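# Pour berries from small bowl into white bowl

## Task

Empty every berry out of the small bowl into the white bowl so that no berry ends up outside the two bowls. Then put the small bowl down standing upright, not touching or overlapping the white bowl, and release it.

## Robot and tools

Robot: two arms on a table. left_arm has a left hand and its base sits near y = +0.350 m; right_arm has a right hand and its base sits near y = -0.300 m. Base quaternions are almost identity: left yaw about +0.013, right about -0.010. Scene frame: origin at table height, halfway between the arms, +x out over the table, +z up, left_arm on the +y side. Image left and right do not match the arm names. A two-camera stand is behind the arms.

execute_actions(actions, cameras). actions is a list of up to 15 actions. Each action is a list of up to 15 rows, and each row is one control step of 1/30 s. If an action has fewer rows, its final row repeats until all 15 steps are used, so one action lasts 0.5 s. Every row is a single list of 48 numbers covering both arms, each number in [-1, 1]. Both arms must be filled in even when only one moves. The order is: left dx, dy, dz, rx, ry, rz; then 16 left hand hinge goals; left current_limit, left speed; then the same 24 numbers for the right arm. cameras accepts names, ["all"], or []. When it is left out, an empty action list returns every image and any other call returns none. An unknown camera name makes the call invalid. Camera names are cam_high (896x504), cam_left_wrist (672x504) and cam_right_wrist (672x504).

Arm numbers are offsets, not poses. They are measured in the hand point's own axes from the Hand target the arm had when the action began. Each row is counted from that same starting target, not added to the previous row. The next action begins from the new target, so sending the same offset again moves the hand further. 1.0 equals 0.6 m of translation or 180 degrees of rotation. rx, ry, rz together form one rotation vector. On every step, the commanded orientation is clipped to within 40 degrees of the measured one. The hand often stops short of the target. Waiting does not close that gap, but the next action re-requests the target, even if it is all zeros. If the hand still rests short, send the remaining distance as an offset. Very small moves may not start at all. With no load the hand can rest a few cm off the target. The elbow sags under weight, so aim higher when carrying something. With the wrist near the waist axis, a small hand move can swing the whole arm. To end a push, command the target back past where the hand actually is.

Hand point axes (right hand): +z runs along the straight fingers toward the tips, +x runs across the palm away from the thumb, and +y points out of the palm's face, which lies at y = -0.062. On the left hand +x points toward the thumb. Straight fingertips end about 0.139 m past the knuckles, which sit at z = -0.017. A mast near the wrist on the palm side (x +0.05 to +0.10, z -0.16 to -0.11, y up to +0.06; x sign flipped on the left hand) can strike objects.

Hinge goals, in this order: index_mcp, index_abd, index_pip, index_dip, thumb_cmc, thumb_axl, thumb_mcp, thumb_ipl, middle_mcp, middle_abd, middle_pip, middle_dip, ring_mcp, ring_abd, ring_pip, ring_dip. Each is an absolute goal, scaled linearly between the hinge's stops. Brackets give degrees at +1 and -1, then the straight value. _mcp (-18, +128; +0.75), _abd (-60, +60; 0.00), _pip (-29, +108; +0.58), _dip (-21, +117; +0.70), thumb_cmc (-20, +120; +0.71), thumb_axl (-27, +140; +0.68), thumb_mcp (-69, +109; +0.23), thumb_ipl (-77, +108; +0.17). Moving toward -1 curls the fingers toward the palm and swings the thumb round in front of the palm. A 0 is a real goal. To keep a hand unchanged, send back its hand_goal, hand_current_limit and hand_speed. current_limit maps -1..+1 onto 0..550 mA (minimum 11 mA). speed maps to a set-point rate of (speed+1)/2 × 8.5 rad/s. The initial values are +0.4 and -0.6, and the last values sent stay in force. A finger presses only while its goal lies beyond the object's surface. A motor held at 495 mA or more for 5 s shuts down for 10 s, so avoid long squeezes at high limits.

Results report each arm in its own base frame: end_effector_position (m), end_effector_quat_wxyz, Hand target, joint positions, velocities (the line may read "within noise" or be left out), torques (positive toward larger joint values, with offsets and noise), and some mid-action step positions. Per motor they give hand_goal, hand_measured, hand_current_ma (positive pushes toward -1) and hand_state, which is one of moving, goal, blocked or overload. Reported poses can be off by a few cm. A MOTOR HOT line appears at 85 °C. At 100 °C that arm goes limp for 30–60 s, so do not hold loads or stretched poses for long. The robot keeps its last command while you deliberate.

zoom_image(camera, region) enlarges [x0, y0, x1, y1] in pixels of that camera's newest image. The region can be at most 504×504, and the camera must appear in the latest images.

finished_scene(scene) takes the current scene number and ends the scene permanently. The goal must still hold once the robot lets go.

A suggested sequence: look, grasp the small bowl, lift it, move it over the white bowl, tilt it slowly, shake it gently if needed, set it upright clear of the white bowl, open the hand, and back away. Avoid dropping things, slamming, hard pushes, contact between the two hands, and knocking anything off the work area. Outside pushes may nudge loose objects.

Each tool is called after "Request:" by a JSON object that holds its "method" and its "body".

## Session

Request:
{"method": "execute_actions", "body": {"actions": []}}

Scene clock: 0.00 s.
left_arm: end_effector_position=(+0.6281, -0.4699, +0.3567) hand_goal=(+0.754, +0.000, +0.576, +0.696, +0.714, +0.678, +0.226, +0.168, +0.754, +0.000, +0.576, +0.696, +0.754, +0.000, +0.576, +0.696) hand_measured=(+0.754, +0.000, +0.576, +0.696, +0.714, +0.678, +0.226, +0.168, +0.754, +0.000, +0.576, +0.696, +0.754, +0.000, +0.576, +0.696) hand_current_ma=(+0, +0, +0, +0, +0, +0, +0, +0, +0, +0, +0, +0, +0, +0, +0, +0) hand_state=(goal, goal, goal, goal, goal, goal, goal, goal, goal, goal, goal, goal, goal, goal, goal, goal) hand_current_limit=0.40 hand_speed=-0.60 end_effector_quat_wxyz=(+0.590, +0.550, +0.515, -0.290) | right_arm: end_effector_position=(+0.2840, +0.0741, +0.3532) hand_goal=(+0.754, +0.000, +0.576, +0.696, +0.714, +0.678, +0.226, +0.168, +0.754, +0.000, +0.576, +0.696, +0.754, +0.000, +0.576, +0.696) hand_measured=(+0.754, +0.000, +0.576, +0.696, +0.714, +0.678, +0.226, +0.168, +0.754, +0.000, +0.576, +0.696, +0.754, +0.000, +0.576, +0.696) hand_current_ma=(+0, +0, +0, +0, +0, +0, +0, +0, +0, +0, +0, +0, +0, +0, +0, +0) hand_state=(goal, goal, goal, goal, goal, goal, goal, goal, goal, goal, goal, goal, goal, goal, goal, goal) hand_current_limit=0.40 hand_speed=-0.60 end_effector_quat_wxyz=(+0.081, +0.128, +0.981, +0.122)
Joint positions: left_arm=[-0.588 1.745 1.46 0.111 0.68 -1.1] | right_arm=[-0.174 0.882 1.151 -1.685 -0.25 -1.466]
Joint velocities: within noise
Joint torques (N m): no reading
Heat: left arm: hottest shoulder 29 °C; right arm: hottest elbow 34 °C.
Hand target: left_arm +0.6301, -0.4713, +0.3835; +0.607, +0.548, +0.500, -0.286 | right_arm +0.2871, +0.0735, +0.3633; +0.093, +0.126, +0.980, +0.121

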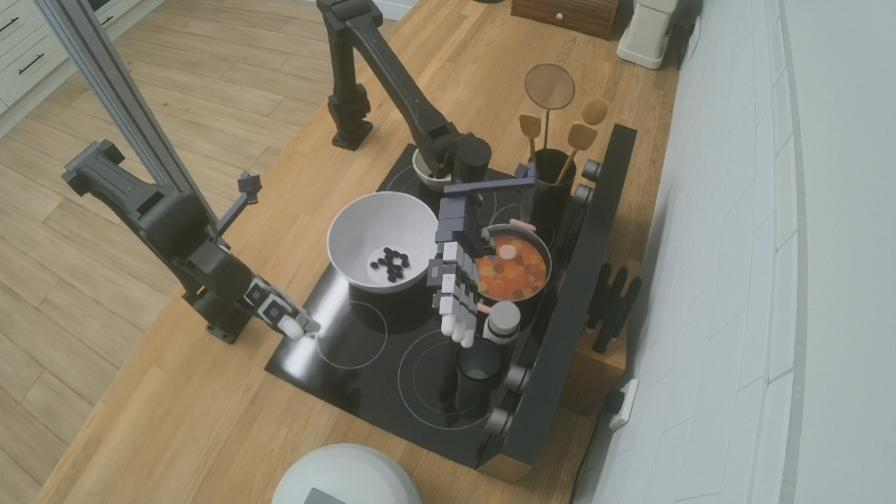

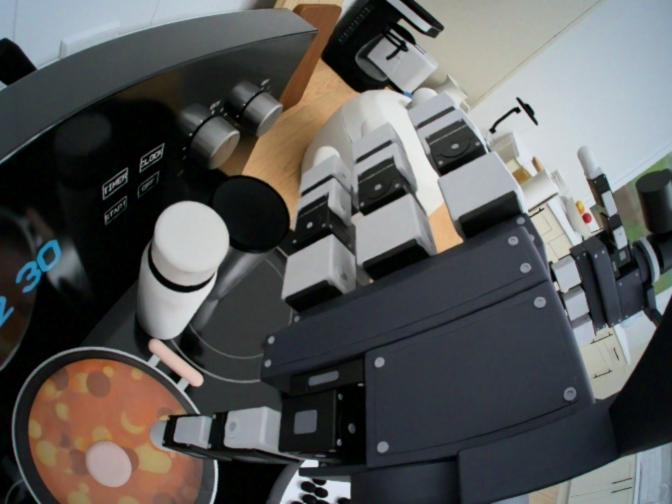

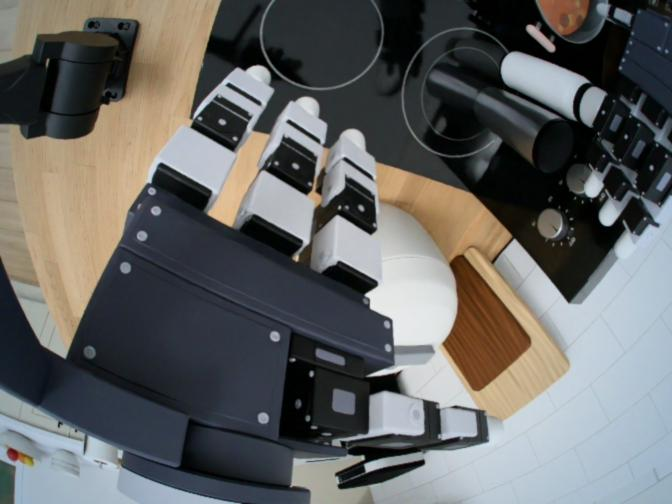

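Request:
{"method": "zoom_image", "body": {"camera": "cam_high", "region": [310, 110, 560, 320]}}

Request:
{"method": "zoom_image", "body": {"camera": "cam_high", "region": [390, 120, 480, 210]}}

Scaled by 2.016 from the camera's 896x504 image, which has a finer 1280x720 frame.

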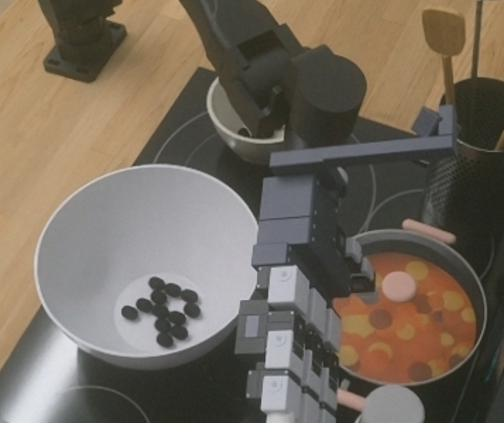

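Scaled by 5.600 from the camera's 896x504 image, which has a finer 1280x720 frame.

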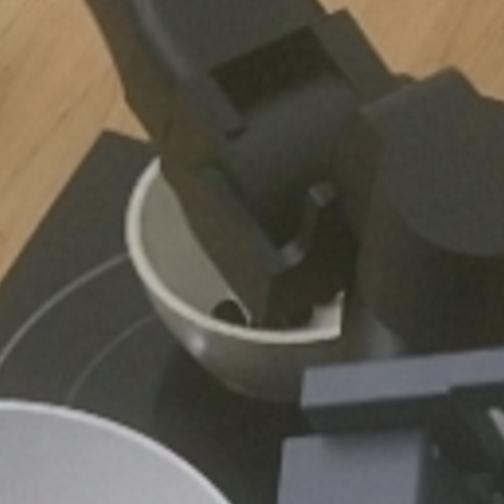

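Request:
{"method": "execute_actions", "body": {"actions": [[[-0.08,-0.04,-0.07,0,0,0,0.754,0,0.576,0.696,0.714,0.678,0.226,0.168,0.754,0,0.576,0.696,0.754,0,0.576,0.696,0.4,-0.6,0,0,0,0,0,0,0.754,0,0.576,0.696,0.714,0.678,0.226,0.168,0.754,0,0.576,0.696,0.754,0,0.576,0.696,0.4,-0.6],[-0.162,-0.079,-0.1417,0,0,0,0.754,0,0.576,0.696,0.714,0.678,0.226,0.168,0.754,0,0.576,0.696,0.754,0,0.576,0.696,0.4,-0.6,0,0,0,0,0,0,0.754,0,0.576,0.696,0.714,0.678,0.226,0.168,0.754,0,0.576,0.696,0.754,0,0.576,0.696,0.4,-0.6]],[[-0.026,-0.049,-0.1,0,0,0,0.754,0,0.576,0.696,0.714,0.678,0.226,0.168,0.754,0,0.576,0.696,0.754,0,0.576,0.696,0.4,-0.6,0,0,0,0,0,0,0.754,0,0.576,0.696,0.714,0.678,0.226,0.168,0.754,0,0.576,0.696,0.754,0,0.576,0.696,0.4,-0.6],[-0.0533,-0.0972,-0.2108,0,0,0,0.754,0,0.576,0.696,0.714,0.678,0.226,0.168,0.754,0,0.576,0.696,0.754,0,0.576,0.696,0.4,-0.6,0,0,0,0,0,0,0.754,0,0.576,0.696,0.714,0.678,0.226,0.168,0.754,0,0.576,0.696,0.754,0,0.576,0.696,0.4,-0.6]]], "cameras": ["cam_high"]}}

Scene clock: 5.23 s.
left_arm: end_effector_position=(+0.4254, -0.3276, +0.4816) hand_goal=(+0.754, +0.000, +0.576, +0.696, +0.714, +0.678, +0.226, +0.168, +0.754, +0.000, +0.576, +0.696, +0.754, +0.000, +0.576, +0.696) hand_measured=(+0.756, +0.002, +0.576, +0.696, +0.716, +0.678, +0.226, +0.168, +0.756, +0.004, +0.576, +0.696, +0.756, +0.002, +0.576, +0.696) hand_current_ma=(+3, +2, +1, +0, +2, -1, +0, +0, +3, +3, +1, +0, +3, +3, +1, +0) hand_state=(goal, goal, goal, goal, goal, goal, goal, goal, goal, goal, goal, goal, goal, goal, goal, goal) hand_current_limit=0.40 hand_speed=-0.60 end_effector_quat_wxyz=(+0.606, +0.549, +0.496, -0.292) | right_arm: end_effector_position=(+0.2840, +0.0741, +0.3532) hand_goal=(+0.754, +0.000, +0.576, +0.696, +0.714, +0.678, +0.226, +0.168, +0.754, +0.000, +0.576, +0.696, +0.754, +0.000, +0.576, +0.696) hand_measured=(+0.754, +0.000, +0.576, +0.696, +0.714, +0.678, +0.224, +0.168, +0.754, +0.000, +0.576, +0.696, +0.754, +0.000, +0.576, +0.696) hand_current_ma=(+0, +0, +0, +0, +0, +0, -1, +0, +0, +0, +0, +0, +0, +0, +0, +0) hand_state=(goal, goal, goal, goal, goal, goal, goal, goal, goal, goal, goal, goal, goal, goal, goal, goal) hand_current_limit=0.40 hand_speed=-0.60 end_effector_quat_wxyz=(+0.081, +0.128, +0.981, +0.122)
Joint positions: left_arm=[-0.564 1.046 1.058 -0.139 0.716 -1.1] | right_arm=[-0.174 0.882 1.151 -1.685 -0.25 -1.466]
Joint torques (N m): left_arm=[-0.79 -8.53 10.54 1.72 0.21 0.15] | right_arm=[0.44 -2.37 12.74 0.64 -0.37 0]
Heat: left arm: hottest shoulder 30 °C; right arm: hottest elbow 35 °C.
Hand target: left_arm +0.4302, -0.3210, +0.4832; +0.606, +0.548, +0.500, -0.286 | right_arm +0.2871, +0.0735, +0.3633; +0.093, +0.126, +0.980, +0.121
Off the commanded pose: left_arm 0.008 m, 1 deg | right_arm 0.011 m, 1 deg.
Step readings (end_effector_position of left_arm | right_arm):
0: (+0.6281, -0.4699, +0.3567) | (+0.2840, +0.0741, +0.3532)
1: (+0.6281, -0.4699, +0.3567) | (+0.2840, +0.0741, +0.3532)
2: (+0.6278, -0.4694, +0.3573) | (+0.2840, +0.0741, +0.3532)
4: (+0.6211, -0.4621, +0.3560) | (+0.2840, +0.0741, +0.3532)
8: (+0.5870, -0.4403, +0.3785) | (+0.2840, +0.0741, +0.3532)
15: (+0.5382, -0.4148, +0.4805) | (+0.2840, +0.0741, +0.3532)
16: (+0.5345, -0.4126, +0.4873) | (+0.2840, +0.0741, +0.3532)
17: (+0.5303, -0.4099, +0.4907) | (+0.2840, +0.0741, +0.3532)
19: (+0.5123, -0.4003, +0.4808) | (+0.2840, +0.0741, +0.3532)
23: (+0.4676, -0.3691, +0.4532) | (+0.2840, +0.0741, +0.3532)
30: (+0.4298, -0.3333, +0.4858) | (+0.2840, +0.0741, +0.3532)
Images, in order (width x height): cam_high 896x504.

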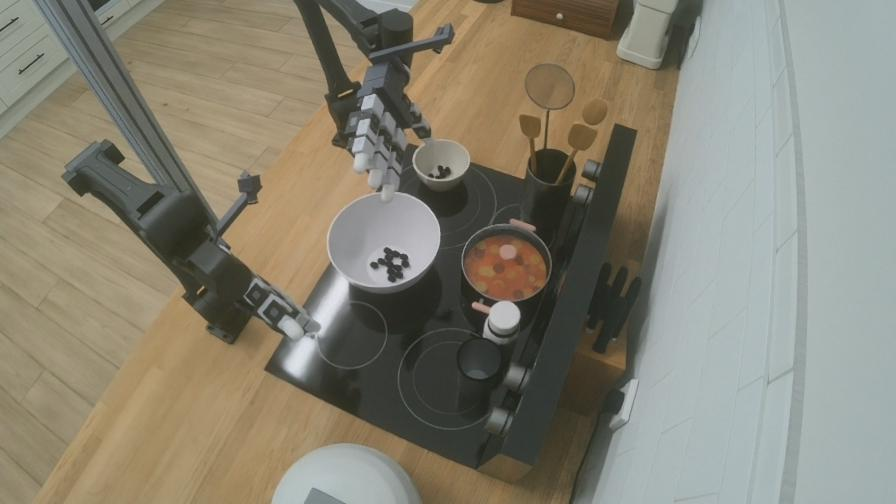

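Request:
{"method": "execute_actions", "body": {"actions": [[[-0.015,-0.0577,-0.0804,0,0,0,0.754,0,0.576,0.696,0.714,0.678,0.226,0.168,0.754,0,0.576,0.696,0.754,0,0.576,0.696,0.4,-0.6,0,0,0,0,0,0,0.754,0,0.576,0.696,0.714,0.678,0.226,0.168,0.754,0,0.576,0.696,0.754,0,0.576,0.696,0.4,-0.6],[-0.0299,-0.1153,-0.1608,0,0,0,0.754,0,0.576,0.696,0.714,0.678,0.226,0.168,0.754,0,0.576,0.696,0.754,0,0.576,0.696,0.4,-0.6,0,0,0,0,0,0,0.754,0,0.576,0.696,0.714,0.678,0.226,0.168,0.754,0,0.576,0.696,0.754,0,0.576,0.696,0.4,-0.6]],[[0.0578,0.1099,-0.1152,-0.0716,0.0295,-0.0078,0.754,0,0.576,0.696,0.714,0.678,0.226,0.168,0.754,0,0.576,0.696,0.754,0,0.576,0.696,0.4,-0.6,0,0,0,0,0,0,0.754,0,0.576,0.696,0.714,0.678,0.226,0.168,0.754,0,0.576,0.696,0.754,0,0.576,0.696,0.4,-0.6],[0.106,0.1895,-0.2569,-0.1432,0.059,-0.0157,0.754,0,0.576,0.696,0.714,0.678,0.226,0.168,0.754,0,0.576,0.696,0.754,0,0.576,0.696,0.4,-0.6,0,0,0,0,0,0,0.754,0,0.576,0.696,0.714,0.678,0.226,0.168,0.754,0,0.576,0.696,0.754,0,0.576,0.696,0.4,-0.6]]], "cameras": ["cam_high"]}}

Scene clock: 8.10 s.
left_arm: end_effector_position=(+0.4089, -0.0683, +0.4660) hand_goal=(+0.754, +0.000, +0.576, +0.696, +0.714, +0.678, +0.226, +0.168, +0.754, +0.000, +0.576, +0.696, +0.754, +0.000, +0.576, +0.696) hand_measured=(+0.756, +0.002, +0.576, +0.696, +0.718, +0.678, +0.226, +0.168, +0.756, +0.004, +0.576, +0.696, +0.756, +0.002, +0.576, +0.696) hand_current_ma=(+3, +2, +1, +0, +4, -1, -1, +0, +3, +3, +1, +0, +2, +3, +1, +0) hand_state=(goal, goal, goal, goal, goal, goal, goal, goal, goal, goal, goal, goal, goal, goal, goal, goal) hand_current_limit=0.40 hand_speed=-0.60 end_effector_quat_wxyz=(+0.647, +0.407, +0.628, -0.145) | right_arm: end_effector_position=(+0.2840, +0.0741, +0.3532) hand_goal=(+0.754, +0.000, +0.576, +0.696, +0.714, +0.678, +0.226, +0.168, +0.754, +0.000, +0.576, +0.696, +0.754, +0.000, +0.576, +0.696) hand_measured=(+0.754, +0.000, +0.576, +0.696, +0.714, +0.678, +0.224, +0.168, +0.754, +0.000, +0.576, +0.696, +0.754, +0.000, +0.576, +0.696) hand_current_ma=(+0, +0, +0, +0, +0, +0, -1, +0, +0, +0, +0, +0, +0, +0, +0, +0) hand_state=(goal, goal, goal, goal, goal, goal, goal, goal, goal, goal, goal, goal, goal, goal, goal, goal) hand_current_limit=0.40 hand_speed=-0.60 end_effector_quat_wxyz=(+0.081, +0.128, +0.981, +0.122)
Joint positions: left_arm=[-0.023 0.699 0.87 -0.339 0.766 -1.1] | right_arm=[-0.174 0.882 1.151 -1.685 -0.25 -1.466]
Joint torques (N m): left_arm=[-0.91 -2.78 11.78 2.52 0.26 0.23] | right_arm=[0.44 -2.43 12.72 0.64 -0.38 0]
Heat: left arm: hottest shoulder 29 °C; right arm: hottest elbow 35 °C.
Hand target: left_arm +0.4117, -0.0630, +0.4834; +0.658, +0.410, +0.618, -0.131 | right_arm +0.2871, +0.0735, +0.3633; +0.093, +0.126, +0.980, +0.121
Off the commanded pose: left_arm 0.018 m, 2 deg | right_arm 0.011 m, 1 deg.
Step readings (end_effector_position of left_arm | right_arm):
0: (+0.4254, -0.3276, +0.4816) | (+0.2840, +0.0741, +0.3532)
1: (+0.4253, -0.3276, +0.4815) | (+0.2840, +0.0741, +0.3532)
2: (+0.4243, -0.3269, +0.4796) | (+0.2840, +0.0741, +0.3532)
4: (+0.4135, -0.3181, +0.4676) | (+0.2840, +0.0741, +0.3532)
8: (+0.3719, -0.2879, +0.4529) | (+0.2840, +0.0741, +0.3532)
15: (+0.3280, -0.2570, +0.4915) | (+0.2840, +0.0741, +0.3532)
16: (+0.3269, -0.2547, +0.4927) | (+0.2840, +0.0741, +0.3532)
17: (+0.3288, -0.2499, +0.4929) | (+0.2840, +0.0741, +0.3532)
19: (+0.3503, -0.2154, +0.4883) | (+0.2840, +0.0741, +0.3532)
23: (+0.3869, -0.1200, +0.4795) | (+0.2840, +0.0741, +0.3532)
30: (+0.4016, -0.0688, +0.4746) | (+0.2840, +0.0741, +0.3532)
Images, in order (width x height): cam_high 896x504.

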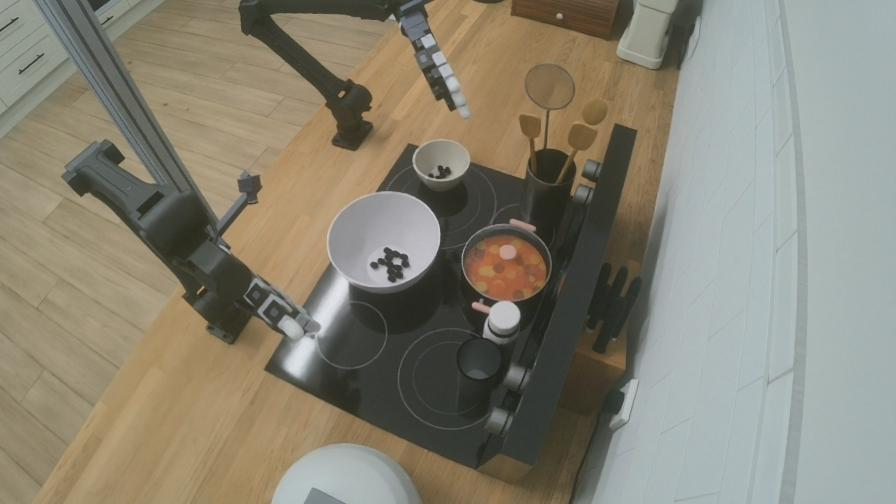

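Request:
{"method": "execute_actions", "body": {"actions": [[[0.0578,0.1099,-0.1152,-0.0716,0.0295,-0.0078,0.754,0,0.576,0.696,0.714,0.678,0.226,0.168,0.754,0,0.576,0.696,0.754,0,0.576,0.696,0.4,-0.6,0,0,0,0,0,0,1.0,0,0.285,0.116,-0.57,0.678,0.75,-0.45,1.0,0,0.285,0.116,1.0,0,0.285,0.116,0.3,-0.7],[0.106,0.1895,-0.2569,-0.1432,0.059,-0.0157,0.754,0,0.576,0.696,0.714,0.678,0.226,0.168,0.754,0,0.576,0.696,0.754,0,0.576,0.696,0.4,-0.6,0,0,0,0,0,0,1.0,0,0.285,0.116,-0.57,0.678,0.75,-0.45,1.0,0,0.285,0.116,1.0,0,0.285,0.116,0.3,-0.7]],[[0.0578,0.1099,-0.1152,-0.0716,0.0295,-0.0078,0.754,0,0.576,0.696,0.714,0.678,0.226,0.168,0.754,0,0.576,0.696,0.754,0,0.576,0.696,0.4,-0.6,0,0,0,0,0,0,1.0,0,0.285,0.116,-0.57,0.678,0.75,-0.45,1.0,0,0.285,0.116,1.0,0,0.285,0.116,0.3,-0.7],[0.106,0.1895,-0.2569,-0.1432,0.059,-0.0157,0.754,0,0.576,0.696,0.714,0.678,0.226,0.168,0.754,0,0.576,0.696,0.754,0,0.576,0.696,0.4,-0.6,0,0,0,0,0,0,1.0,0,0.285,0.116,-0.57,0.678,0.75,-0.45,1.0,0,0.285,0.116,1.0,0,0.285,0.116,0.3,-0.7]]], "cameras": ["cam_high","cam_right_wrist"]}}

Request:
{"method": "zoom_image", "body": {"camera": "cam_high", "region": [310, 120, 490, 300]}}

Scene clock: 16.80 s.
left_arm: end_effector_position=(+0.2847, +0.3010, +0.4601) hand_goal=(+0.754, +0.000, +0.576, +0.696, +0.714, +0.678, +0.226, +0.168, +0.754, +0.000, +0.576, +0.696, +0.754, +0.000, +0.576, +0.696) hand_measured=(+0.756, +0.002, +0.576, +0.696, +0.718, +0.678, +0.224, +0.168, +0.756, +0.004, +0.576, +0.696, +0.756, +0.002, +0.578, +0.696) hand_current_ma=(+2, +2, +1, +0, +4, -1, -1, +0, +2, +3, +1, +0, +2, +3, +1, +0) hand_state=(goal, goal, goal, goal, goal, goal, goal, goal, goal, goal, goal, goal, goal, goal, goal, goal) hand_current_limit=0.40 hand_speed=-0.60 end_effector_quat_wxyz=(+0.636, +0.061, +0.750, +0.171) | right_arm: end_effector_position=(+0.2840, +0.0741, +0.3532) hand_goal=(+1.000, +0.000, +0.286, +0.116, -0.570, +0.678, +0.750, -0.450, +1.000, +0.000, +0.286, +0.116, +1.000, +0.000, +0.286, +0.116) hand_measured=(+0.996, +0.000, +0.290, +0.120, -0.568, +0.678, +0.742, -0.448, +0.996, +0.000, +0.290, +0.120, +0.996, +0.000, +0.290, +0.120) hand_current_ma=(-1, +0, +1, +1, +0, +0, -5, +0, -1, +0, +1, +1, -2, +0, +1, +1) hand_state=(goal, goal, goal, goal, goal, goal, goal, goal, goal, goal, goal, goal, goal, goal, goal, goal) hand_current_limit=0.30 hand_speed=-0.70 end_effector_quat_wxyz=(+0.081, +0.128, +0.981, +0.122)
Joint positions: left_arm=[0.956 0.699 0.866 -0.353 0.767 -1.098] | right_arm=[-0.174 0.882 1.151 -1.685 -0.25 -1.466]
Joint torques (N m): left_arm=[-0.85 -3.14 12.18 2.99 0.26 0.23] | right_arm=[0.44 -2.32 12.67 0.59 -0.39 0.02]
Heat: left arm: hottest shoulder 29 °C; right arm: hottest elbow 37 °C.
Hand target: left_arm +0.2821, +0.3065, +0.4832; +0.642, +0.072, +0.739, +0.194 | right_arm +0.2871, +0.0735, +0.3633; +0.093, +0.126, +0.980, +0.121
Off the commanded pose: left_arm 0.024 m, 3 deg | right_arm 0.011 m, 1 deg.
Step readings (end_effector_position of left_arm | right_arm):
0: (+0.4089, -0.0684, +0.4660) | (+0.2840, +0.0741, +0.3532)
1: (+0.4090, -0.0679, +0.4660) | (+0.2840, +0.0741, +0.3532)
2: (+0.4098, -0.0637, +0.4659) | (+0.2840, +0.0741, +0.3532)
4: (+0.4128, -0.0254, +0.4677) | (+0.2840, +0.0741, +0.3532)
8: (+0.3978, +0.0757, +0.4753) | (+0.2840, +0.0741, +0.3532)
15: (+0.3868, +0.1282, +0.4704) | (+0.2840, +0.0741, +0.3532)
16: (+0.3879, +0.1301, +0.4684) | (+0.2840, +0.0741, +0.3532)
17: (+0.3874, +0.1350, +0.4673) | (+0.2840, +0.0741, +0.3532)
19: (+0.3735, +0.1705, +0.4675) | (+0.2840, +0.0741, +0.3532)
23: (+0.3146, +0.2540, +0.4738) | (+0.2840, +0.0741, +0.3532)
30: (+0.2809, +0.2950, +0.4684) | (+0.2840, +0.0741, +0.3532)
Images, in order (width x height): cam_high 896x504, cam_right_wrist 672x504.

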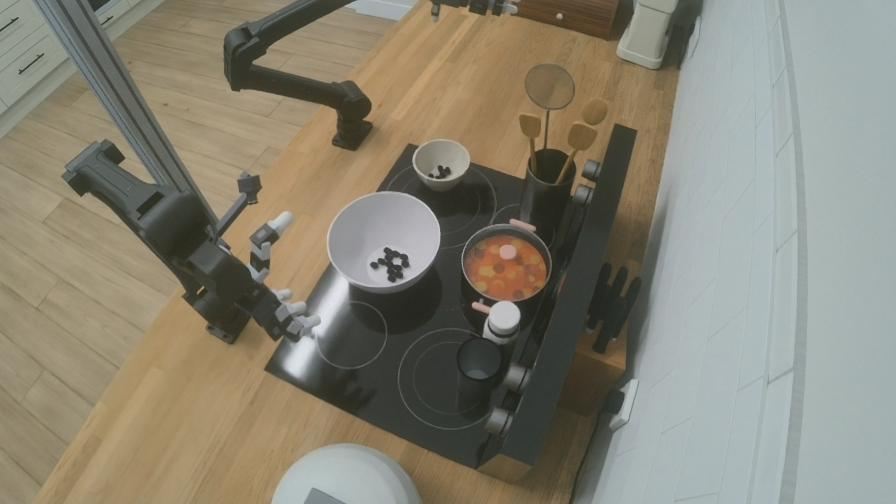

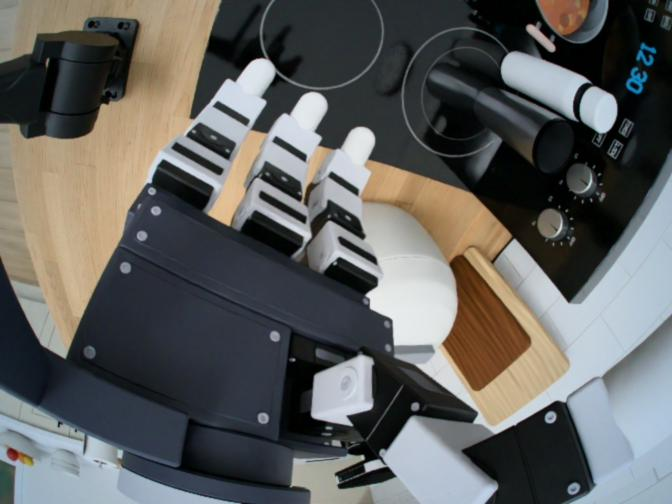

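Scaled by 2.800 from the camera's 896x504 image, which has a finer 1280x720 frame.

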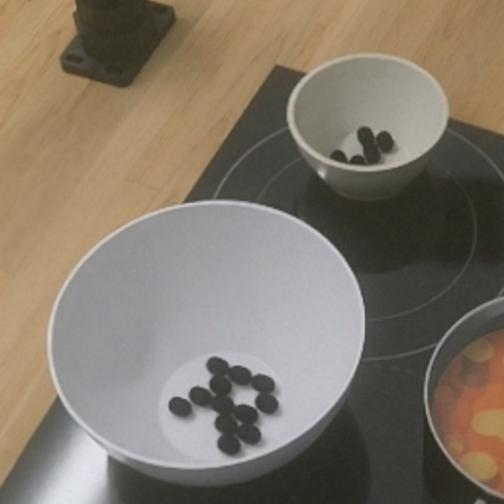

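Request:
{"method": "execute_actions", "body": {"actions": [[[0,0,0,0,0,0,0.754,0,0.576,0.696,0.714,0.678,0.226,0.168,0.754,0,0.576,0.696,0.754,0,0.576,0.696,0.4,-0.6,0.0229,0.116,0.0307,0.0275,-0.0172,-0.07,1.0,0,0.285,0.116,-0.57,0.678,0.75,-0.45,1.0,0,0.285,0.116,1.0,0,0.285,0.116,0.3,-0.7],[0,0,0,0,0,0,0.754,0,0.576,0.696,0.714,0.678,0.226,0.168,0.754,0,0.576,0.696,0.754,0,0.576,0.696,0.4,-0.6,0.0458,0.232,0.0615,0.0549,-0.0343,-0.1398,1.0,0,0.285,0.116,-0.57,0.678,0.75,-0.45,1.0,0,0.285,0.116,1.0,0,0.285,0.116,0.3,-0.7]],[[0,0,0,0,0,0,0.754,0,0.576,0.696,0.714,0.678,0.226,0.168,0.754,0,0.576,0.696,0.754,0,0.576,0.696,0.4,-0.6,-0.0123,0.1155,0.0203,0.0275,-0.0172,-0.07,1.0,0,0.285,0.116,-0.57,0.678,0.75,-0.45,1.0,0,0.285,0.116,1.0,0,0.285,0.116,0.3,-0.7],[0,0,0,0,0,0,0.754,0,0.576,0.696,0.714,0.678,0.226,0.168,0.754,0,0.576,0.696,0.754,0,0.576,0.696,0.4,-0.6,-0.0245,0.231,0.0405,0.0549,-0.0343,-0.1398,1.0,0,0.285,0.116,-0.57,0.678,0.75,-0.45,1.0,0,0.285,0.116,1.0,0,0.285,0.116,0.3,-0.7]],[[0,0,0,0,0,0,0.754,0,0.576,0.696,0.714,0.678,0.226,0.168,0.754,0,0.576,0.696,0.754,0,0.576,0.696,0.4,-0.6,-0.0538,0.1069,0.0197,0.0275,-0.0172,-0.07,1.0,0,0.285,0.116,-0.57,0.678,0.75,-0.45,1.0,0,0.285,0.116,1.0,0,0.285,0.116,0.3,-0.7],[0,0,0,0,0,0,0.754,0,0.576,0.696,0.714,0.678,0.226,0.168,0.754,0,0.576,0.696,0.754,0,0.576,0.696,0.4,-0.6,-0.1075,0.2138,0.0393,0.0549,-0.0343,-0.1398,1.0,0,0.285,0.116,-0.57,0.678,0.75,-0.45,1.0,0,0.285,0.116,1.0,0,0.285,0.116,0.3,-0.7]]], "cameras": ["cam_high"]}}

Scene clock: 22.40 s.
left_arm: end_effector_position=(+0.2847, +0.3010, +0.4601) hand_goal=(+0.754, +0.000, +0.576, +0.696, +0.714, +0.678, +0.226, +0.168, +0.754, +0.000, +0.576, +0.696, +0.754, +0.000, +0.576, +0.696) hand_measured=(+0.756, +0.002, +0.576, +0.696, +0.718, +0.678, +0.224, +0.168, +0.756, +0.004, +0.576, +0.696, +0.756, +0.002, +0.578, +0.696) hand_current_ma=(+2, +2, +1, +0, +4, -1, -1, +0, +2, +3, +1, +0, +2, +3, +1, +0) hand_state=(goal, goal, goal, goal, goal, goal, goal, goal, goal, goal, goal, goal, goal, goal, goal, goal) hand_current_limit=0.40 hand_speed=-0.60 end_effector_quat_wxyz=(+0.636, +0.061, +0.750, +0.171) | right_arm: end_effector_position=(+0.2927, +0.4909, +0.2789) hand_goal=(+1.000, +0.000, +0.286, +0.116, -0.570, +0.678, +0.750, -0.450, +1.000, +0.000, +0.286, +0.116, +1.000, +0.000, +0.286, +0.116) hand_measured=(+0.994, +0.000, +0.286, +0.118, -0.572, +0.678, +0.746, -0.450, +0.994, +0.000, +0.286, +0.118, +0.992, +0.000, +0.286, +0.118) hand_current_ma=(-4, +0, +0, +1, +0, +0, -3, +0, -4, +0, +0, +1, -4, +0, +0, +1) hand_state=(goal, goal, goal, goal, goal, goal, goal, goal, goal, goal, goal, goal, goal, goal, goal, goal) hand_current_limit=0.30 hand_speed=-0.70 end_effector_quat_wxyz=(+0.247, -0.460, +0.824, -0.222)
Joint positions: left_arm=[0.956 0.699 0.866 -0.353 0.767 -1.098] | right_arm=[1.101 1.638 1.714 -1.453 0.654 -1.554]
Joint torques (N m): left_arm=[-0.79 -2.78 12.16 2.92 0.27 0.24] | right_arm=[0.03 -15.27 15.58 0.18 0.77 -0.05]
Heat: left arm: hottest shoulder 29 °C; right arm: hottest elbow 38 °C.
Hand target: left_arm +0.2821, +0.3065, +0.4832; +0.642, +0.072, +0.739, +0.194 | right_arm +0.3003, +0.4996, +0.3006; +0.257, -0.456, +0.824, -0.216
Off the commanded pose: left_arm 0.024 m, 3 deg | right_arm 0.024 m, 1 deg.
Step readings (end_effector_position of left_arm | right_arm):
0: (+0.2847, +0.3010, +0.4601) | (+0.2840, +0.0741, +0.3532)
1: (+0.2847, +0.3010, +0.4601) | (+0.2840, +0.0741, +0.3530)
2: (+0.2847, +0.3010, +0.4601) | (+0.2840, +0.0749, +0.3506)
4: (+0.2847, +0.3010, +0.4601) | (+0.2839, +0.0935, +0.3461)
8: (+0.2847, +0.3010, +0.4601) | (+0.2667, +0.1700, +0.3435)
15: (+0.2847, +0.3010, +0.4601) | (+0.2783, +0.2093, +0.3336)
16: (+0.2847, +0.3010, +0.4601) | (+0.2816, +0.2100, +0.3324)
17: (+0.2847, +0.3010, +0.4601) | (+0.2848, +0.2115, +0.3299)
19: (+0.2847, +0.3010, +0.4601) | (+0.2888, +0.2268, +0.3262)
23: (+0.2847, +0.3010, +0.4601) | (+0.2744, +0.3086, +0.3238)
30: (+0.2847, +0.3010, +0.4601) | (+0.2868, +0.3525, +0.3085)
31: (+0.2847, +0.3010, +0.4601) | (+0.2883, +0.3528, +0.3082)
32: (+0.2847, +0.3010, +0.4601) | (+0.2922, +0.3527, +0.3082)
34: (+0.2847, +0.3010, +0.4601) | (+0.3011, +0.3633, +0.3113)
38: (+0.2847, +0.3010, +0.4601) | (+0.2933, +0.4406, +0.3090)
45: (+0.2847, +0.3010, +0.4601) | (+0.2815, +0.4921, +0.2650)
Images, in order (width x height): cam_high 896x504.

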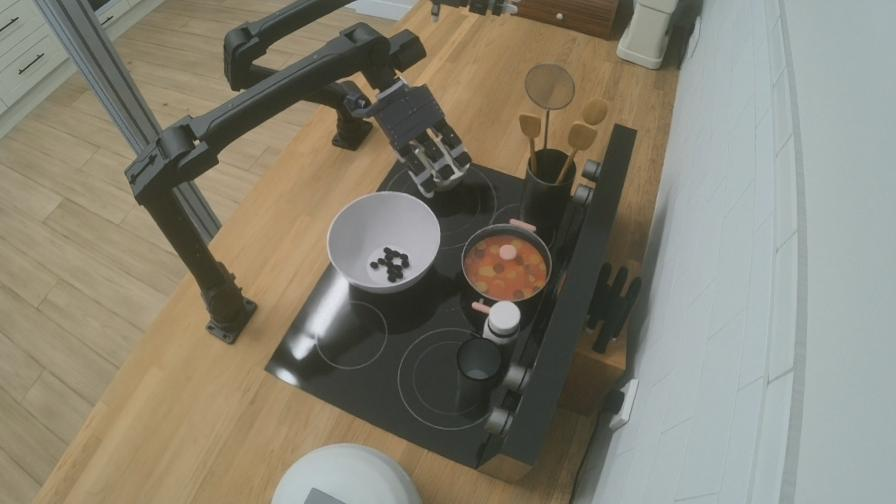

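Request:
{"method": "execute_actions", "body": {"actions": [[[0,0,0,0,0,0,0.754,0,0.576,0.696,0.714,0.678,0.226,0.168,0.754,0,0.576,0.696,0.754,0,0.576,0.696,0.4,-0.6,-0.076,0.0768,0.028,0.0275,-0.0172,-0.07,1.0,0,0.285,0.116,-0.57,0.678,0.75,-0.45,1.0,0,0.285,0.116,1.0,0,0.285,0.116,0.3,-0.7],[0,0,0,0,0,0,0.754,0,0.576,0.696,0.714,0.678,0.226,0.168,0.754,0,0.576,0.696,0.754,0,0.576,0.696,0.4,-0.6,-0.1521,0.1536,0.056,0.0549,-0.0343,-0.1398,1.0,0,0.285,0.116,-0.57,0.678,0.75,-0.45,1.0,0,0.285,0.116,1.0,0,0.285,0.116,0.3,-0.7]]], "cameras": ["cam_high","cam_right_wrist"]}}

Request:
{"method": "zoom_image", "body": {"camera": "cam_high", "region": [300, 40, 500, 220]}}

Scene clock: 24.27 s.
left_arm: end_effector_position=(+0.2847, +0.3010, +0.4601) hand_goal=(+0.754, +0.000, +0.576, +0.696, +0.714, +0.678, +0.226, +0.168, +0.754, +0.000, +0.576, +0.696, +0.754, +0.000, +0.576, +0.696) hand_measured=(+0.756, +0.002, +0.576, +0.696, +0.718, +0.678, +0.224, +0.168, +0.756, +0.004, +0.576, +0.696, +0.756, +0.002, +0.578, +0.696) hand_current_ma=(+2, +2, +1, +0, +4, -1, -1, +0, +2, +3, +1, +0, +2, +3, +1, +0) hand_state=(goal, goal, goal, goal, goal, goal, goal, goal, goal, goal, goal, goal, goal, goal, goal, goal) hand_current_limit=0.40 hand_speed=-0.60 end_effector_quat_wxyz=(+0.636, +0.061, +0.750, +0.171) | right_arm: end_effector_position=(+0.2957, +0.6106, +0.2194) hand_goal=(+1.000, +0.000, +0.286, +0.116, -0.570, +0.678, +0.750, -0.450, +1.000, +0.000, +0.286, +0.116, +1.000, +0.000, +0.286, +0.116) hand_measured=(+0.992, +0.000, +0.286, +0.118, -0.572, +0.678, +0.746, -0.450, +0.992, +0.000, +0.286, +0.118, +0.992, +0.000, +0.286, +0.118) hand_current_ma=(-5, +0, +0, +1, -1, +0, -3, +0, -4, +0, +0, +1, -5, +0, +0, +1) hand_state=(goal, goal, goal, goal, goal, goal, goal, goal, goal, goal, goal, goal, goal, goal, goal, goal) hand_current_limit=0.30 hand_speed=-0.70 end_effector_quat_wxyz=(-0.277, +0.616, -0.666, +0.317)
Joint positions: left_arm=[0.956 0.699 0.866 -0.353 0.767 -1.098] | right_arm=[1.224 1.98 2.024 -1.34 0.835 -1.962]
Joint torques (N m): left_arm=[-0.79 -3.02 12.23 2.91 0.28 0.25] | right_arm=[-0.15 -21.07 15.57 0.27 0.94 -0.08]
Heat: left arm: hottest shoulder 29 °C; right arm: hottest elbow 39 °C.
Hand target: left_arm +0.2821, +0.3065, +0.4832; +0.642, +0.072, +0.739, +0.194 | right_arm +0.3033, +0.6195, +0.2407; -0.286, +0.612, -0.669, +0.312
Off the commanded pose: left_arm 0.024 m, 3 deg | right_arm 0.024 m, 1 deg.
Step readings (end_effector_position of left_arm | right_arm):
0: (+0.2847, +0.3010, +0.4601) | (+0.2926, +0.4908, +0.2789)
1: (+0.2847, +0.3010, +0.4601) | (+0.2929, +0.4906, +0.2791)
2: (+0.2847, +0.3010, +0.4601) | (+0.2948, +0.4900, +0.2791)
4: (+0.2847, +0.3010, +0.4601) | (+0.3054, +0.5000, +0.2825)
8: (+0.2847, +0.3010, +0.4601) | (+0.3095, +0.5616, +0.2736)
15: (+0.2847, +0.3010, +0.4601) | (+0.2830, +0.6064, +0.2072)
Images, in order (width x height): cam_high 896x504, cam_right_wrist 672x504.

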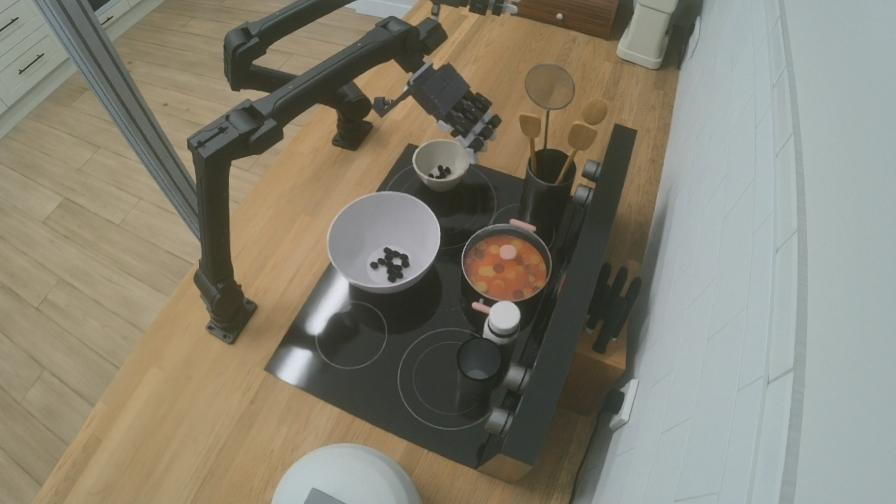

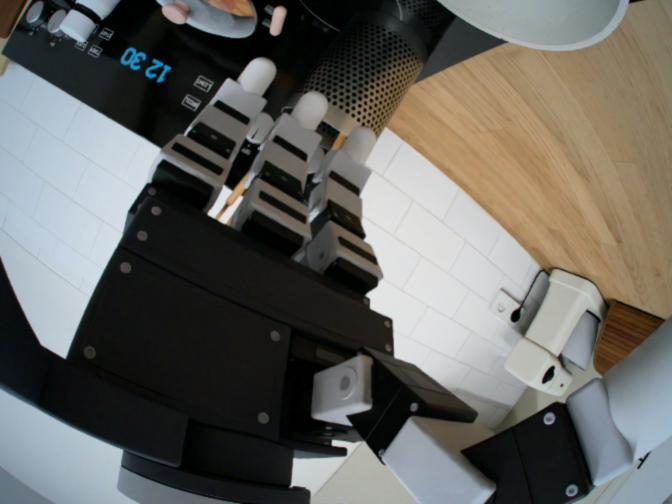

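Scaled by 2.520 from the camera's 896x504 image, which has a finer 1280x720 frame.

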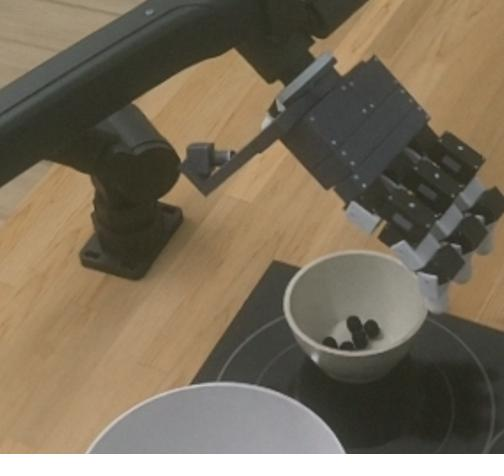

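Request:
{"method": "execute_actions", "body": {"actions": [[[0,0,0,0,0,0,0.754,0,0.576,0.696,0.714,0.678,0.226,0.168,0.754,0,0.576,0.696,0.754,0,0.576,0.696,0.4,-0.6,0,0.0766,0.0643,0,0,0,1.0,0,0.285,0.116,-0.65,0.678,0.75,-0.45,1.0,0,0.285,0.116,1.0,0,0.285,0.116,0.3,-0.7],[0,0,0,0,0,0,0.754,0,0.576,0.696,0.714,0.678,0.226,0.168,0.754,0,0.576,0.696,0.754,0,0.576,0.696,0.4,-0.6,0,0.1532,0.1286,0,0,0,1.0,0,0.285,0.116,-0.65,0.678,0.75,-0.45,1.0,0,0.285,0.116,1.0,0,0.285,0.116,0.3,-0.7]]], "cameras": ["cam_high","cam_right_wrist"]}}

Request:
{"method": "zoom_image", "body": {"camera": "cam_high", "region": [380, 80, 520, 220]}}

Scene clock: 26.10 s.
left_arm: end_effector_position=(+0.2847, +0.3010, +0.4601) hand_goal=(+0.754, +0.000, +0.576, +0.696, +0.714, +0.678, +0.226, +0.168, +0.754, +0.000, +0.576, +0.696, +0.754, +0.000, +0.576, +0.696) hand_measured=(+0.756, +0.002, +0.576, +0.696, +0.718, +0.678, +0.224, +0.168, +0.756, +0.004, +0.576, +0.696, +0.756, +0.002, +0.578, +0.696) hand_current_ma=(+2, +2, +1, +0, +4, -1, -1, +0, +2, +3, +1, +0, +2, +3, +1, +0) hand_state=(goal, goal, goal, goal, goal, goal, goal, goal, goal, goal, goal, goal, goal, goal, goal, goal) hand_current_limit=0.40 hand_speed=-0.60 end_effector_quat_wxyz=(+0.636, +0.061, +0.750, +0.171) | right_arm: end_effector_position=(+0.2981, +0.6184, +0.1269) hand_goal=(+1.000, +0.000, +0.286, +0.116, -0.650, +0.678, +0.750, -0.450, +1.000, +0.000, +0.286, +0.116, +1.000, +0.000, +0.286, +0.116) hand_measured=(+0.992, +0.000, +0.286, +0.118, -0.648, +0.678, +0.746, -0.450, +0.992, +0.000, +0.286, +0.118, +0.992, +0.000, +0.286, +0.118) hand_current_ma=(-5, +0, +0, +1, +1, +0, -3, +0, -4, +0, +0, +1, -5, +0, +0, +1) hand_state=(goal, goal, goal, goal, goal, goal, goal, goal, goal, goal, goal, goal, goal, goal, goal, goal) hand_current_limit=0.30 hand_speed=-0.70 end_effector_quat_wxyz=(+0.287, -0.611, +0.669, -0.311)
Joint positions: left_arm=[0.956 0.699 0.866 -0.353 0.767 -1.098] | right_arm=[1.224 2.006 1.82 -1.085 0.833 -1.961]
Joint torques (N m): left_arm=[-0.85 -3.08 12.19 2.95 0.26 0.23] | right_arm=[-0.09 -20.6 11.19 1.21 0.9 -0.07]
Heat: left arm: hottest shoulder 29 °C; right arm: hottest elbow 39 °C.
Hand target: left_arm +0.2821, +0.3065, +0.4832; +0.642, +0.072, +0.739, +0.194 | right_arm +0.3034, +0.6197, +0.1210; +0.286, -0.612, +0.669, -0.311
Off the commanded pose: left_arm 0.024 m, 3 deg | right_arm 0.008 m, 0 deg.
Step readings (end_effector_position of left_arm | right_arm):
0: (+0.2847, +0.3010, +0.4601) | (+0.2957, +0.6106, +0.2194)
1: (+0.2847, +0.3010, +0.4601) | (+0.2957, +0.6106, +0.2194)
2: (+0.2847, +0.3010, +0.4601) | (+0.2960, +0.6113, +0.2193)
4: (+0.2847, +0.3010, +0.4601) | (+0.2985, +0.6169, +0.2126)
8: (+0.2847, +0.3010, +0.4601) | (+0.2974, +0.6144, +0.1714)
15: (+0.2847, +0.3010, +0.4601) | (+0.2967, +0.6147, +0.1259)
Images, in order (width x height): cam_high 896x504, cam_right_wrist 672x504.

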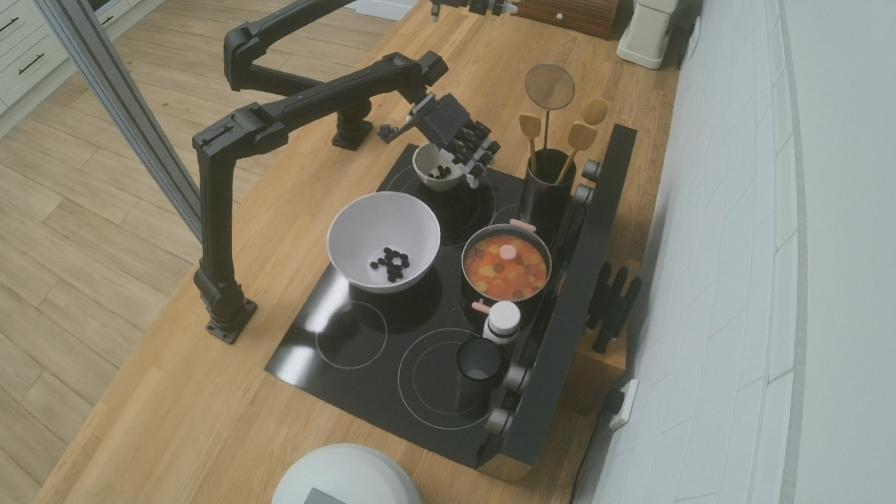

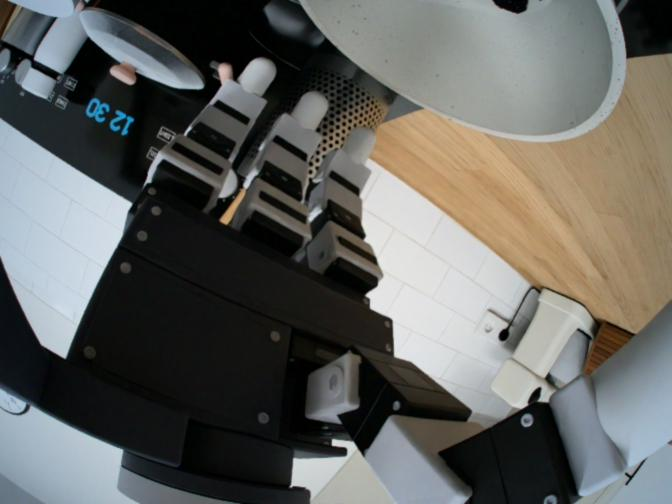

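Scaled by 3.600 from the camera's 896x504 image, which has a finer 1280x720 frame.

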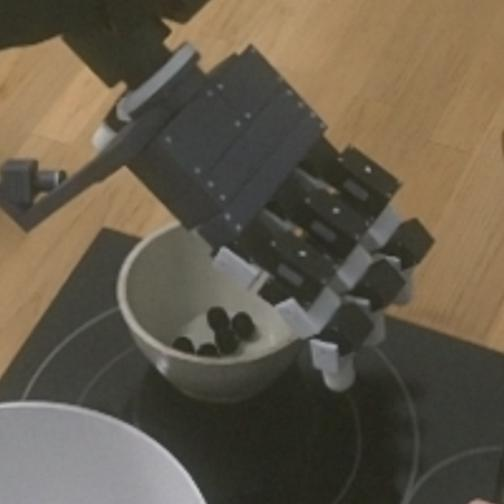

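Request:
{"method": "execute_actions", "body": {"actions": [[[0,0,0,0,0,0,0.754,0,0.576,0.696,0.714,0.678,0.226,0.168,0.754,0,0.576,0.696,0.754,0,0.576,0.696,0.4,-0.6,0,0.0319,0.0268,0,0,0,1.0,0,0.285,0.116,-0.71,0.678,0.75,-0.45,1.0,0,0.285,0.116,1.0,0,0.285,0.116,0.3,-0.7],[0,0,0,0,0,0,0.754,0,0.576,0.696,0.714,0.678,0.226,0.168,0.754,0,0.576,0.696,0.754,0,0.576,0.696,0.4,-0.6,0,0.0638,0.0536,0,0,0,1.0,0,0.285,0.116,-0.71,0.678,0.75,-0.45,1.0,0,0.285,0.116,1.0,0,0.285,0.116,0.3,-0.7]]], "cameras": ["cam_high","cam_right_wrist"]}}

Request:
{"method": "zoom_image", "body": {"camera": "cam_high", "region": [380, 80, 520, 220]}}

Scene clock: 27.47 s.
left_arm: end_effector_position=(+0.2847, +0.3010, +0.4601) hand_goal=(+0.754, +0.000, +0.576, +0.696, +0.714, +0.678, +0.226, +0.168, +0.754, +0.000, +0.576, +0.696, +0.754, +0.000, +0.576, +0.696) hand_measured=(+0.756, +0.002, +0.576, +0.696, +0.718, +0.678, +0.224, +0.168, +0.756, +0.004, +0.576, +0.696, +0.756, +0.002, +0.578, +0.696) hand_current_ma=(+2, +2, +1, +0, +4, -1, -1, +0, +2, +3, +1, +0, +2, +3, +1, +0) hand_state=(goal, goal, goal, goal, goal, goal, goal, goal, goal, goal, goal, goal, goal, goal, goal, goal) hand_current_limit=0.40 hand_speed=-0.60 end_effector_quat_wxyz=(+0.636, +0.061, +0.750, +0.171) | right_arm: end_effector_position=(+0.2993, +0.6214, +0.0910) hand_goal=(+1.000, +0.000, +0.286, +0.116, -0.710, +0.678, +0.750, -0.450, +1.000, +0.000, +0.286, +0.116, +1.000, +0.000, +0.286, +0.116) hand_measured=(+0.992, +0.000, +0.286, +0.118, -0.706, +0.678, +0.746, -0.450, +0.992, +0.000, +0.286, +0.118, +0.992, +0.000, +0.286, +0.118) hand_current_ma=(-5, +0, +0, +1, +1, +0, -3, +0, -4, +0, +0, +1, -5, +0, +0, +1) hand_state=(goal, goal, goal, goal, goal, goal, goal, goal, goal, goal, goal, goal, goal, goal, goal, goal) hand_current_limit=0.30 hand_speed=-0.70 end_effector_quat_wxyz=(+0.296, -0.607, +0.671, -0.306)
Joint positions: left_arm=[0.956 0.699 0.866 -0.353 0.767 -1.098] | right_arm=[1.224 2.024 1.747 -0.971 0.834 -1.961]
Joint torques (N m): left_arm=[-0.91 -2.9 12.19 2.96 0.28 0.23] | right_arm=[-0.09 -19.19 10.41 1.28 0.86 -0.07]
Heat: left arm: hottest shoulder 29 °C; right arm: hottest elbow 39 °C.
Hand target: left_arm +0.2821, +0.3065, +0.4832; +0.642, +0.072, +0.739, +0.194 | right_arm +0.3034, +0.6196, +0.0708; +0.286, -0.612, +0.669, -0.312
Off the commanded pose: left_arm 0.024 m, 3 deg | right_arm 0.020 m, 1 deg.
Step readings (end_effector_position of left_arm | right_arm):
0: (+0.2847, +0.3010, +0.4601) | (+0.2981, +0.6184, +0.1269)
1: (+0.2847, +0.3010, +0.4601) | (+0.2981, +0.6185, +0.1269)
2: (+0.2847, +0.3010, +0.4601) | (+0.2984, +0.6194, +0.1266)
4: (+0.2847, +0.3010, +0.4601) | (+0.2998, +0.6228, +0.1235)
8: (+0.2847, +0.3010, +0.4601) | (+0.2991, +0.6206, +0.1064)
15: (+0.2847, +0.3010, +0.4601) | (+0.2990, +0.6205, +0.0907)
Images, in order (width x height): cam_high 896x504, cam_right_wrist 672x504.

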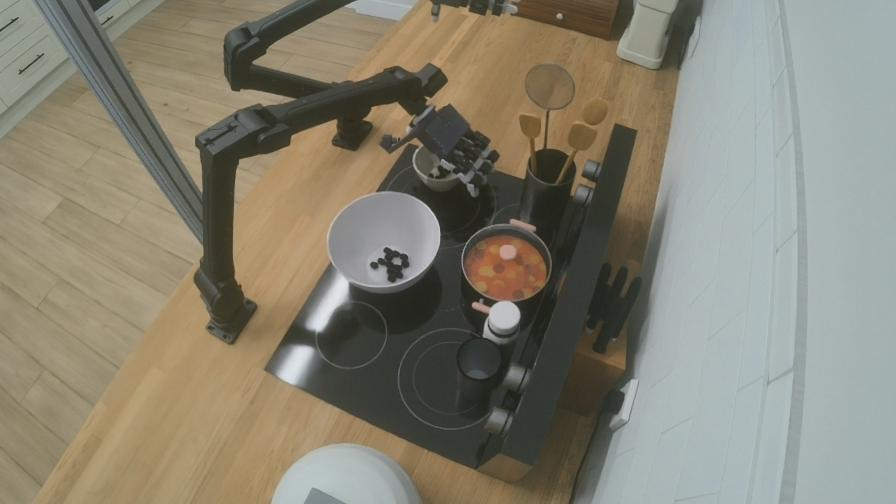

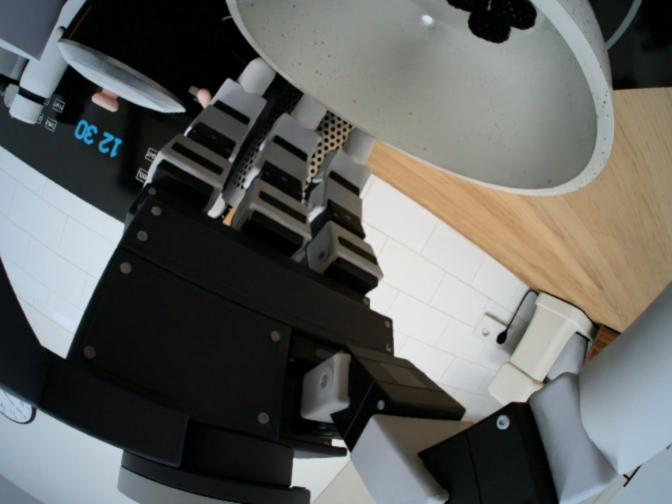

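Scaled by 3.600 from the camera's 896x504 image, which has a finer 1280x720 frame.

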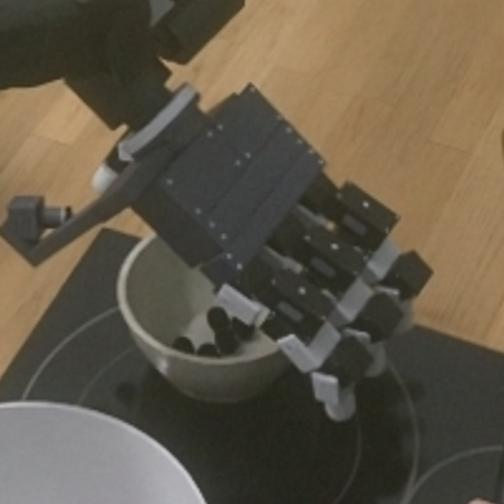

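Request:
{"method": "execute_actions", "body": {"actions": [[[0,0,0,0,0,0,0.754,0,0.576,0.696,0.714,0.678,0.226,0.168,0.754,0,0.576,0.696,0.754,0,0.576,0.696,0.4,-0.6,0,0.0288,0.0241,0,0,0,1.0,0,0.285,0.116,-0.71,0.678,0.75,-0.45,1.0,0,0.285,0.116,1.0,0,0.285,0.116,0.3,-0.7],[0,0,0,0,0,0,0.754,0,0.576,0.696,0.714,0.678,0.226,0.168,0.754,0,0.576,0.696,0.754,0,0.576,0.696,0.4,-0.6,0,0.0575,0.0482,0,0,0,1.0,0,0.285,0.116,-0.71,0.678,0.75,-0.45,1.0,0,0.285,0.116,1.0,0,0.285,0.116,0.3,-0.7]]], "cameras": ["cam_high","cam_right_wrist"]}}

Request:
{"method": "zoom_image", "body": {"camera": "cam_high", "region": [380, 80, 520, 220]}}

Scene clock: 28.73 s.
left_arm: end_effector_position=(+0.2847, +0.3010, +0.4601) hand_goal=(+0.754, +0.000, +0.576, +0.696, +0.714, +0.678, +0.226, +0.168, +0.754, +0.000, +0.576, +0.696, +0.754, +0.000, +0.576, +0.696) hand_measured=(+0.756, +0.002, +0.576, +0.696, +0.718, +0.678, +0.224, +0.168, +0.756, +0.004, +0.576, +0.696, +0.756, +0.002, +0.578, +0.696) hand_current_ma=(+2, +2, +1, +0, +4, -1, -1, +0, +2, +3, +1, +0, +2, +3, +1, +0) hand_state=(goal, goal, goal, goal, goal, goal, goal, goal, goal, goal, goal, goal, goal, goal, goal, goal) hand_current_limit=0.40 hand_speed=-0.60 end_effector_quat_wxyz=(+0.636, +0.061, +0.750, +0.171) | right_arm: end_effector_position=(+0.2995, +0.6212, +0.0431) hand_goal=(+1.000, +0.000, +0.286, +0.116, -0.710, +0.678, +0.750, -0.450, +1.000, +0.000, +0.286, +0.116, +1.000, +0.000, +0.286, +0.116) hand_measured=(+0.992, +0.000, +0.286, +0.118, -0.706, +0.678, +0.746, -0.450, +0.994, +0.000, +0.286, +0.118, +0.992, +0.000, +0.286, +0.118) hand_current_ma=(-5, +0, +0, +1, +1, +0, -3, +0, -3, +0, +0, +1, -5, +0, +0, +1) hand_state=(goal, goal, goal, goal, goal, goal, goal, goal, goal, goal, goal, goal, goal, goal, goal, goal) hand_current_limit=0.30 hand_speed=-0.70 end_effector_quat_wxyz=(+0.294, -0.608, +0.670, -0.308)
Joint positions: left_arm=[0.956 0.699 0.866 -0.353 0.767 -1.098] | right_arm=[1.224 2.069 1.69 -0.875 0.835 -1.961]
Joint torques (N m): left_arm=[-0.85 -2.96 12.21 2.97 0.28 0.23] | right_arm=[-0.09 -19.49 10.37 1.26 0.8 -0.07]
Heat: left arm: hottest shoulder 29 °C; right arm: hottest elbow 39 °C.
Hand target: left_arm +0.2821, +0.3065, +0.4832; +0.642, +0.072, +0.739, +0.194 | right_arm +0.3033, +0.6196, +0.0256; +0.286, -0.612, +0.669, -0.312
Off the commanded pose: left_arm 0.024 m, 3 deg | right_arm 0.018 m, 1 deg.
Step readings (end_effector_position of left_arm | right_arm):
0: (+0.2847, +0.3010, +0.4601) | (+0.2993, +0.6214, +0.0910)
1: (+0.2847, +0.3010, +0.4601) | (+0.2994, +0.6215, +0.0910)
2: (+0.2847, +0.3010, +0.4601) | (+0.2996, +0.6222, +0.0907)
4: (+0.2847, +0.3010, +0.4601) | (+0.3006, +0.6248, +0.0878)
8: (+0.2847, +0.3010, +0.4601) | (+0.3001, +0.6235, +0.0704)
15: (+0.2847, +0.3010, +0.4601) | (+0.2991, +0.6205, +0.0433)
Images, in order (width x height): cam_high 896x504, cam_right_wrist 672x504.

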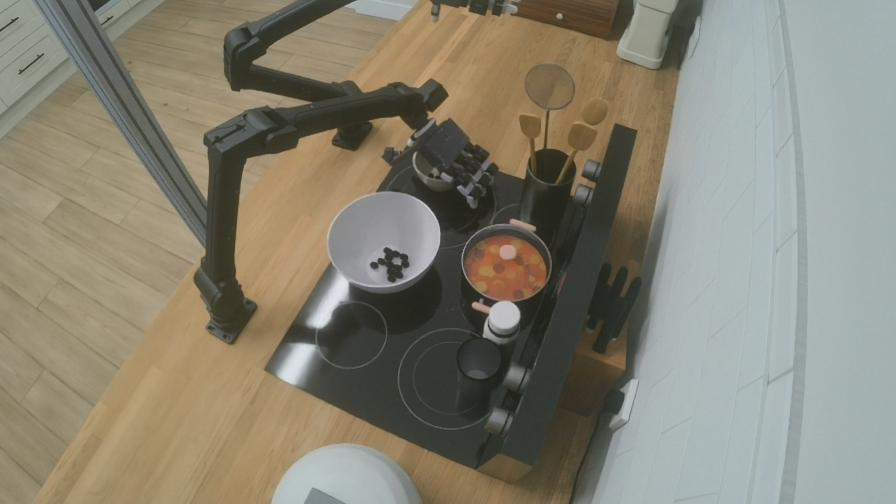

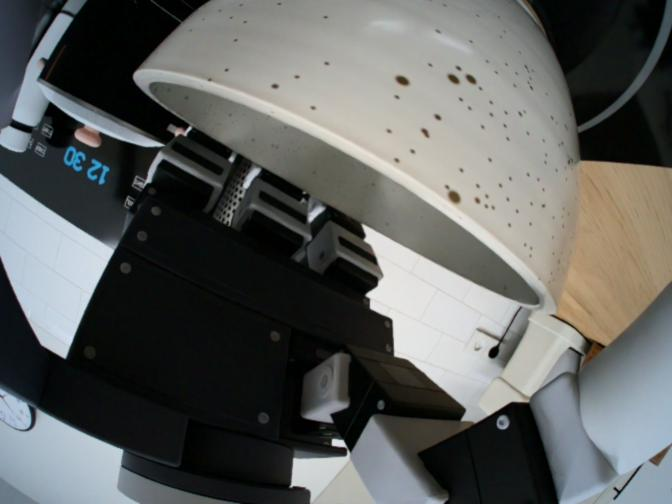

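Scaled by 3.600 from the camera's 896x504 image, which has a finer 1280x720 frame.

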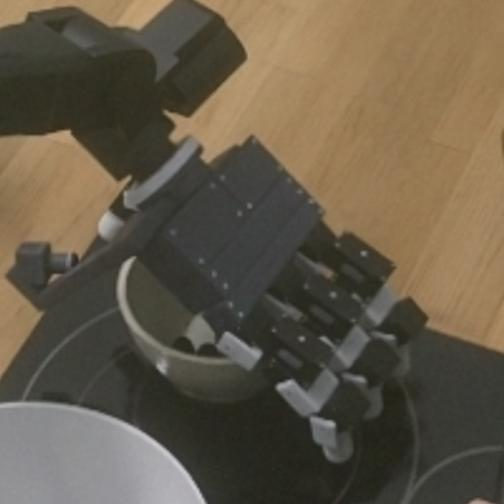

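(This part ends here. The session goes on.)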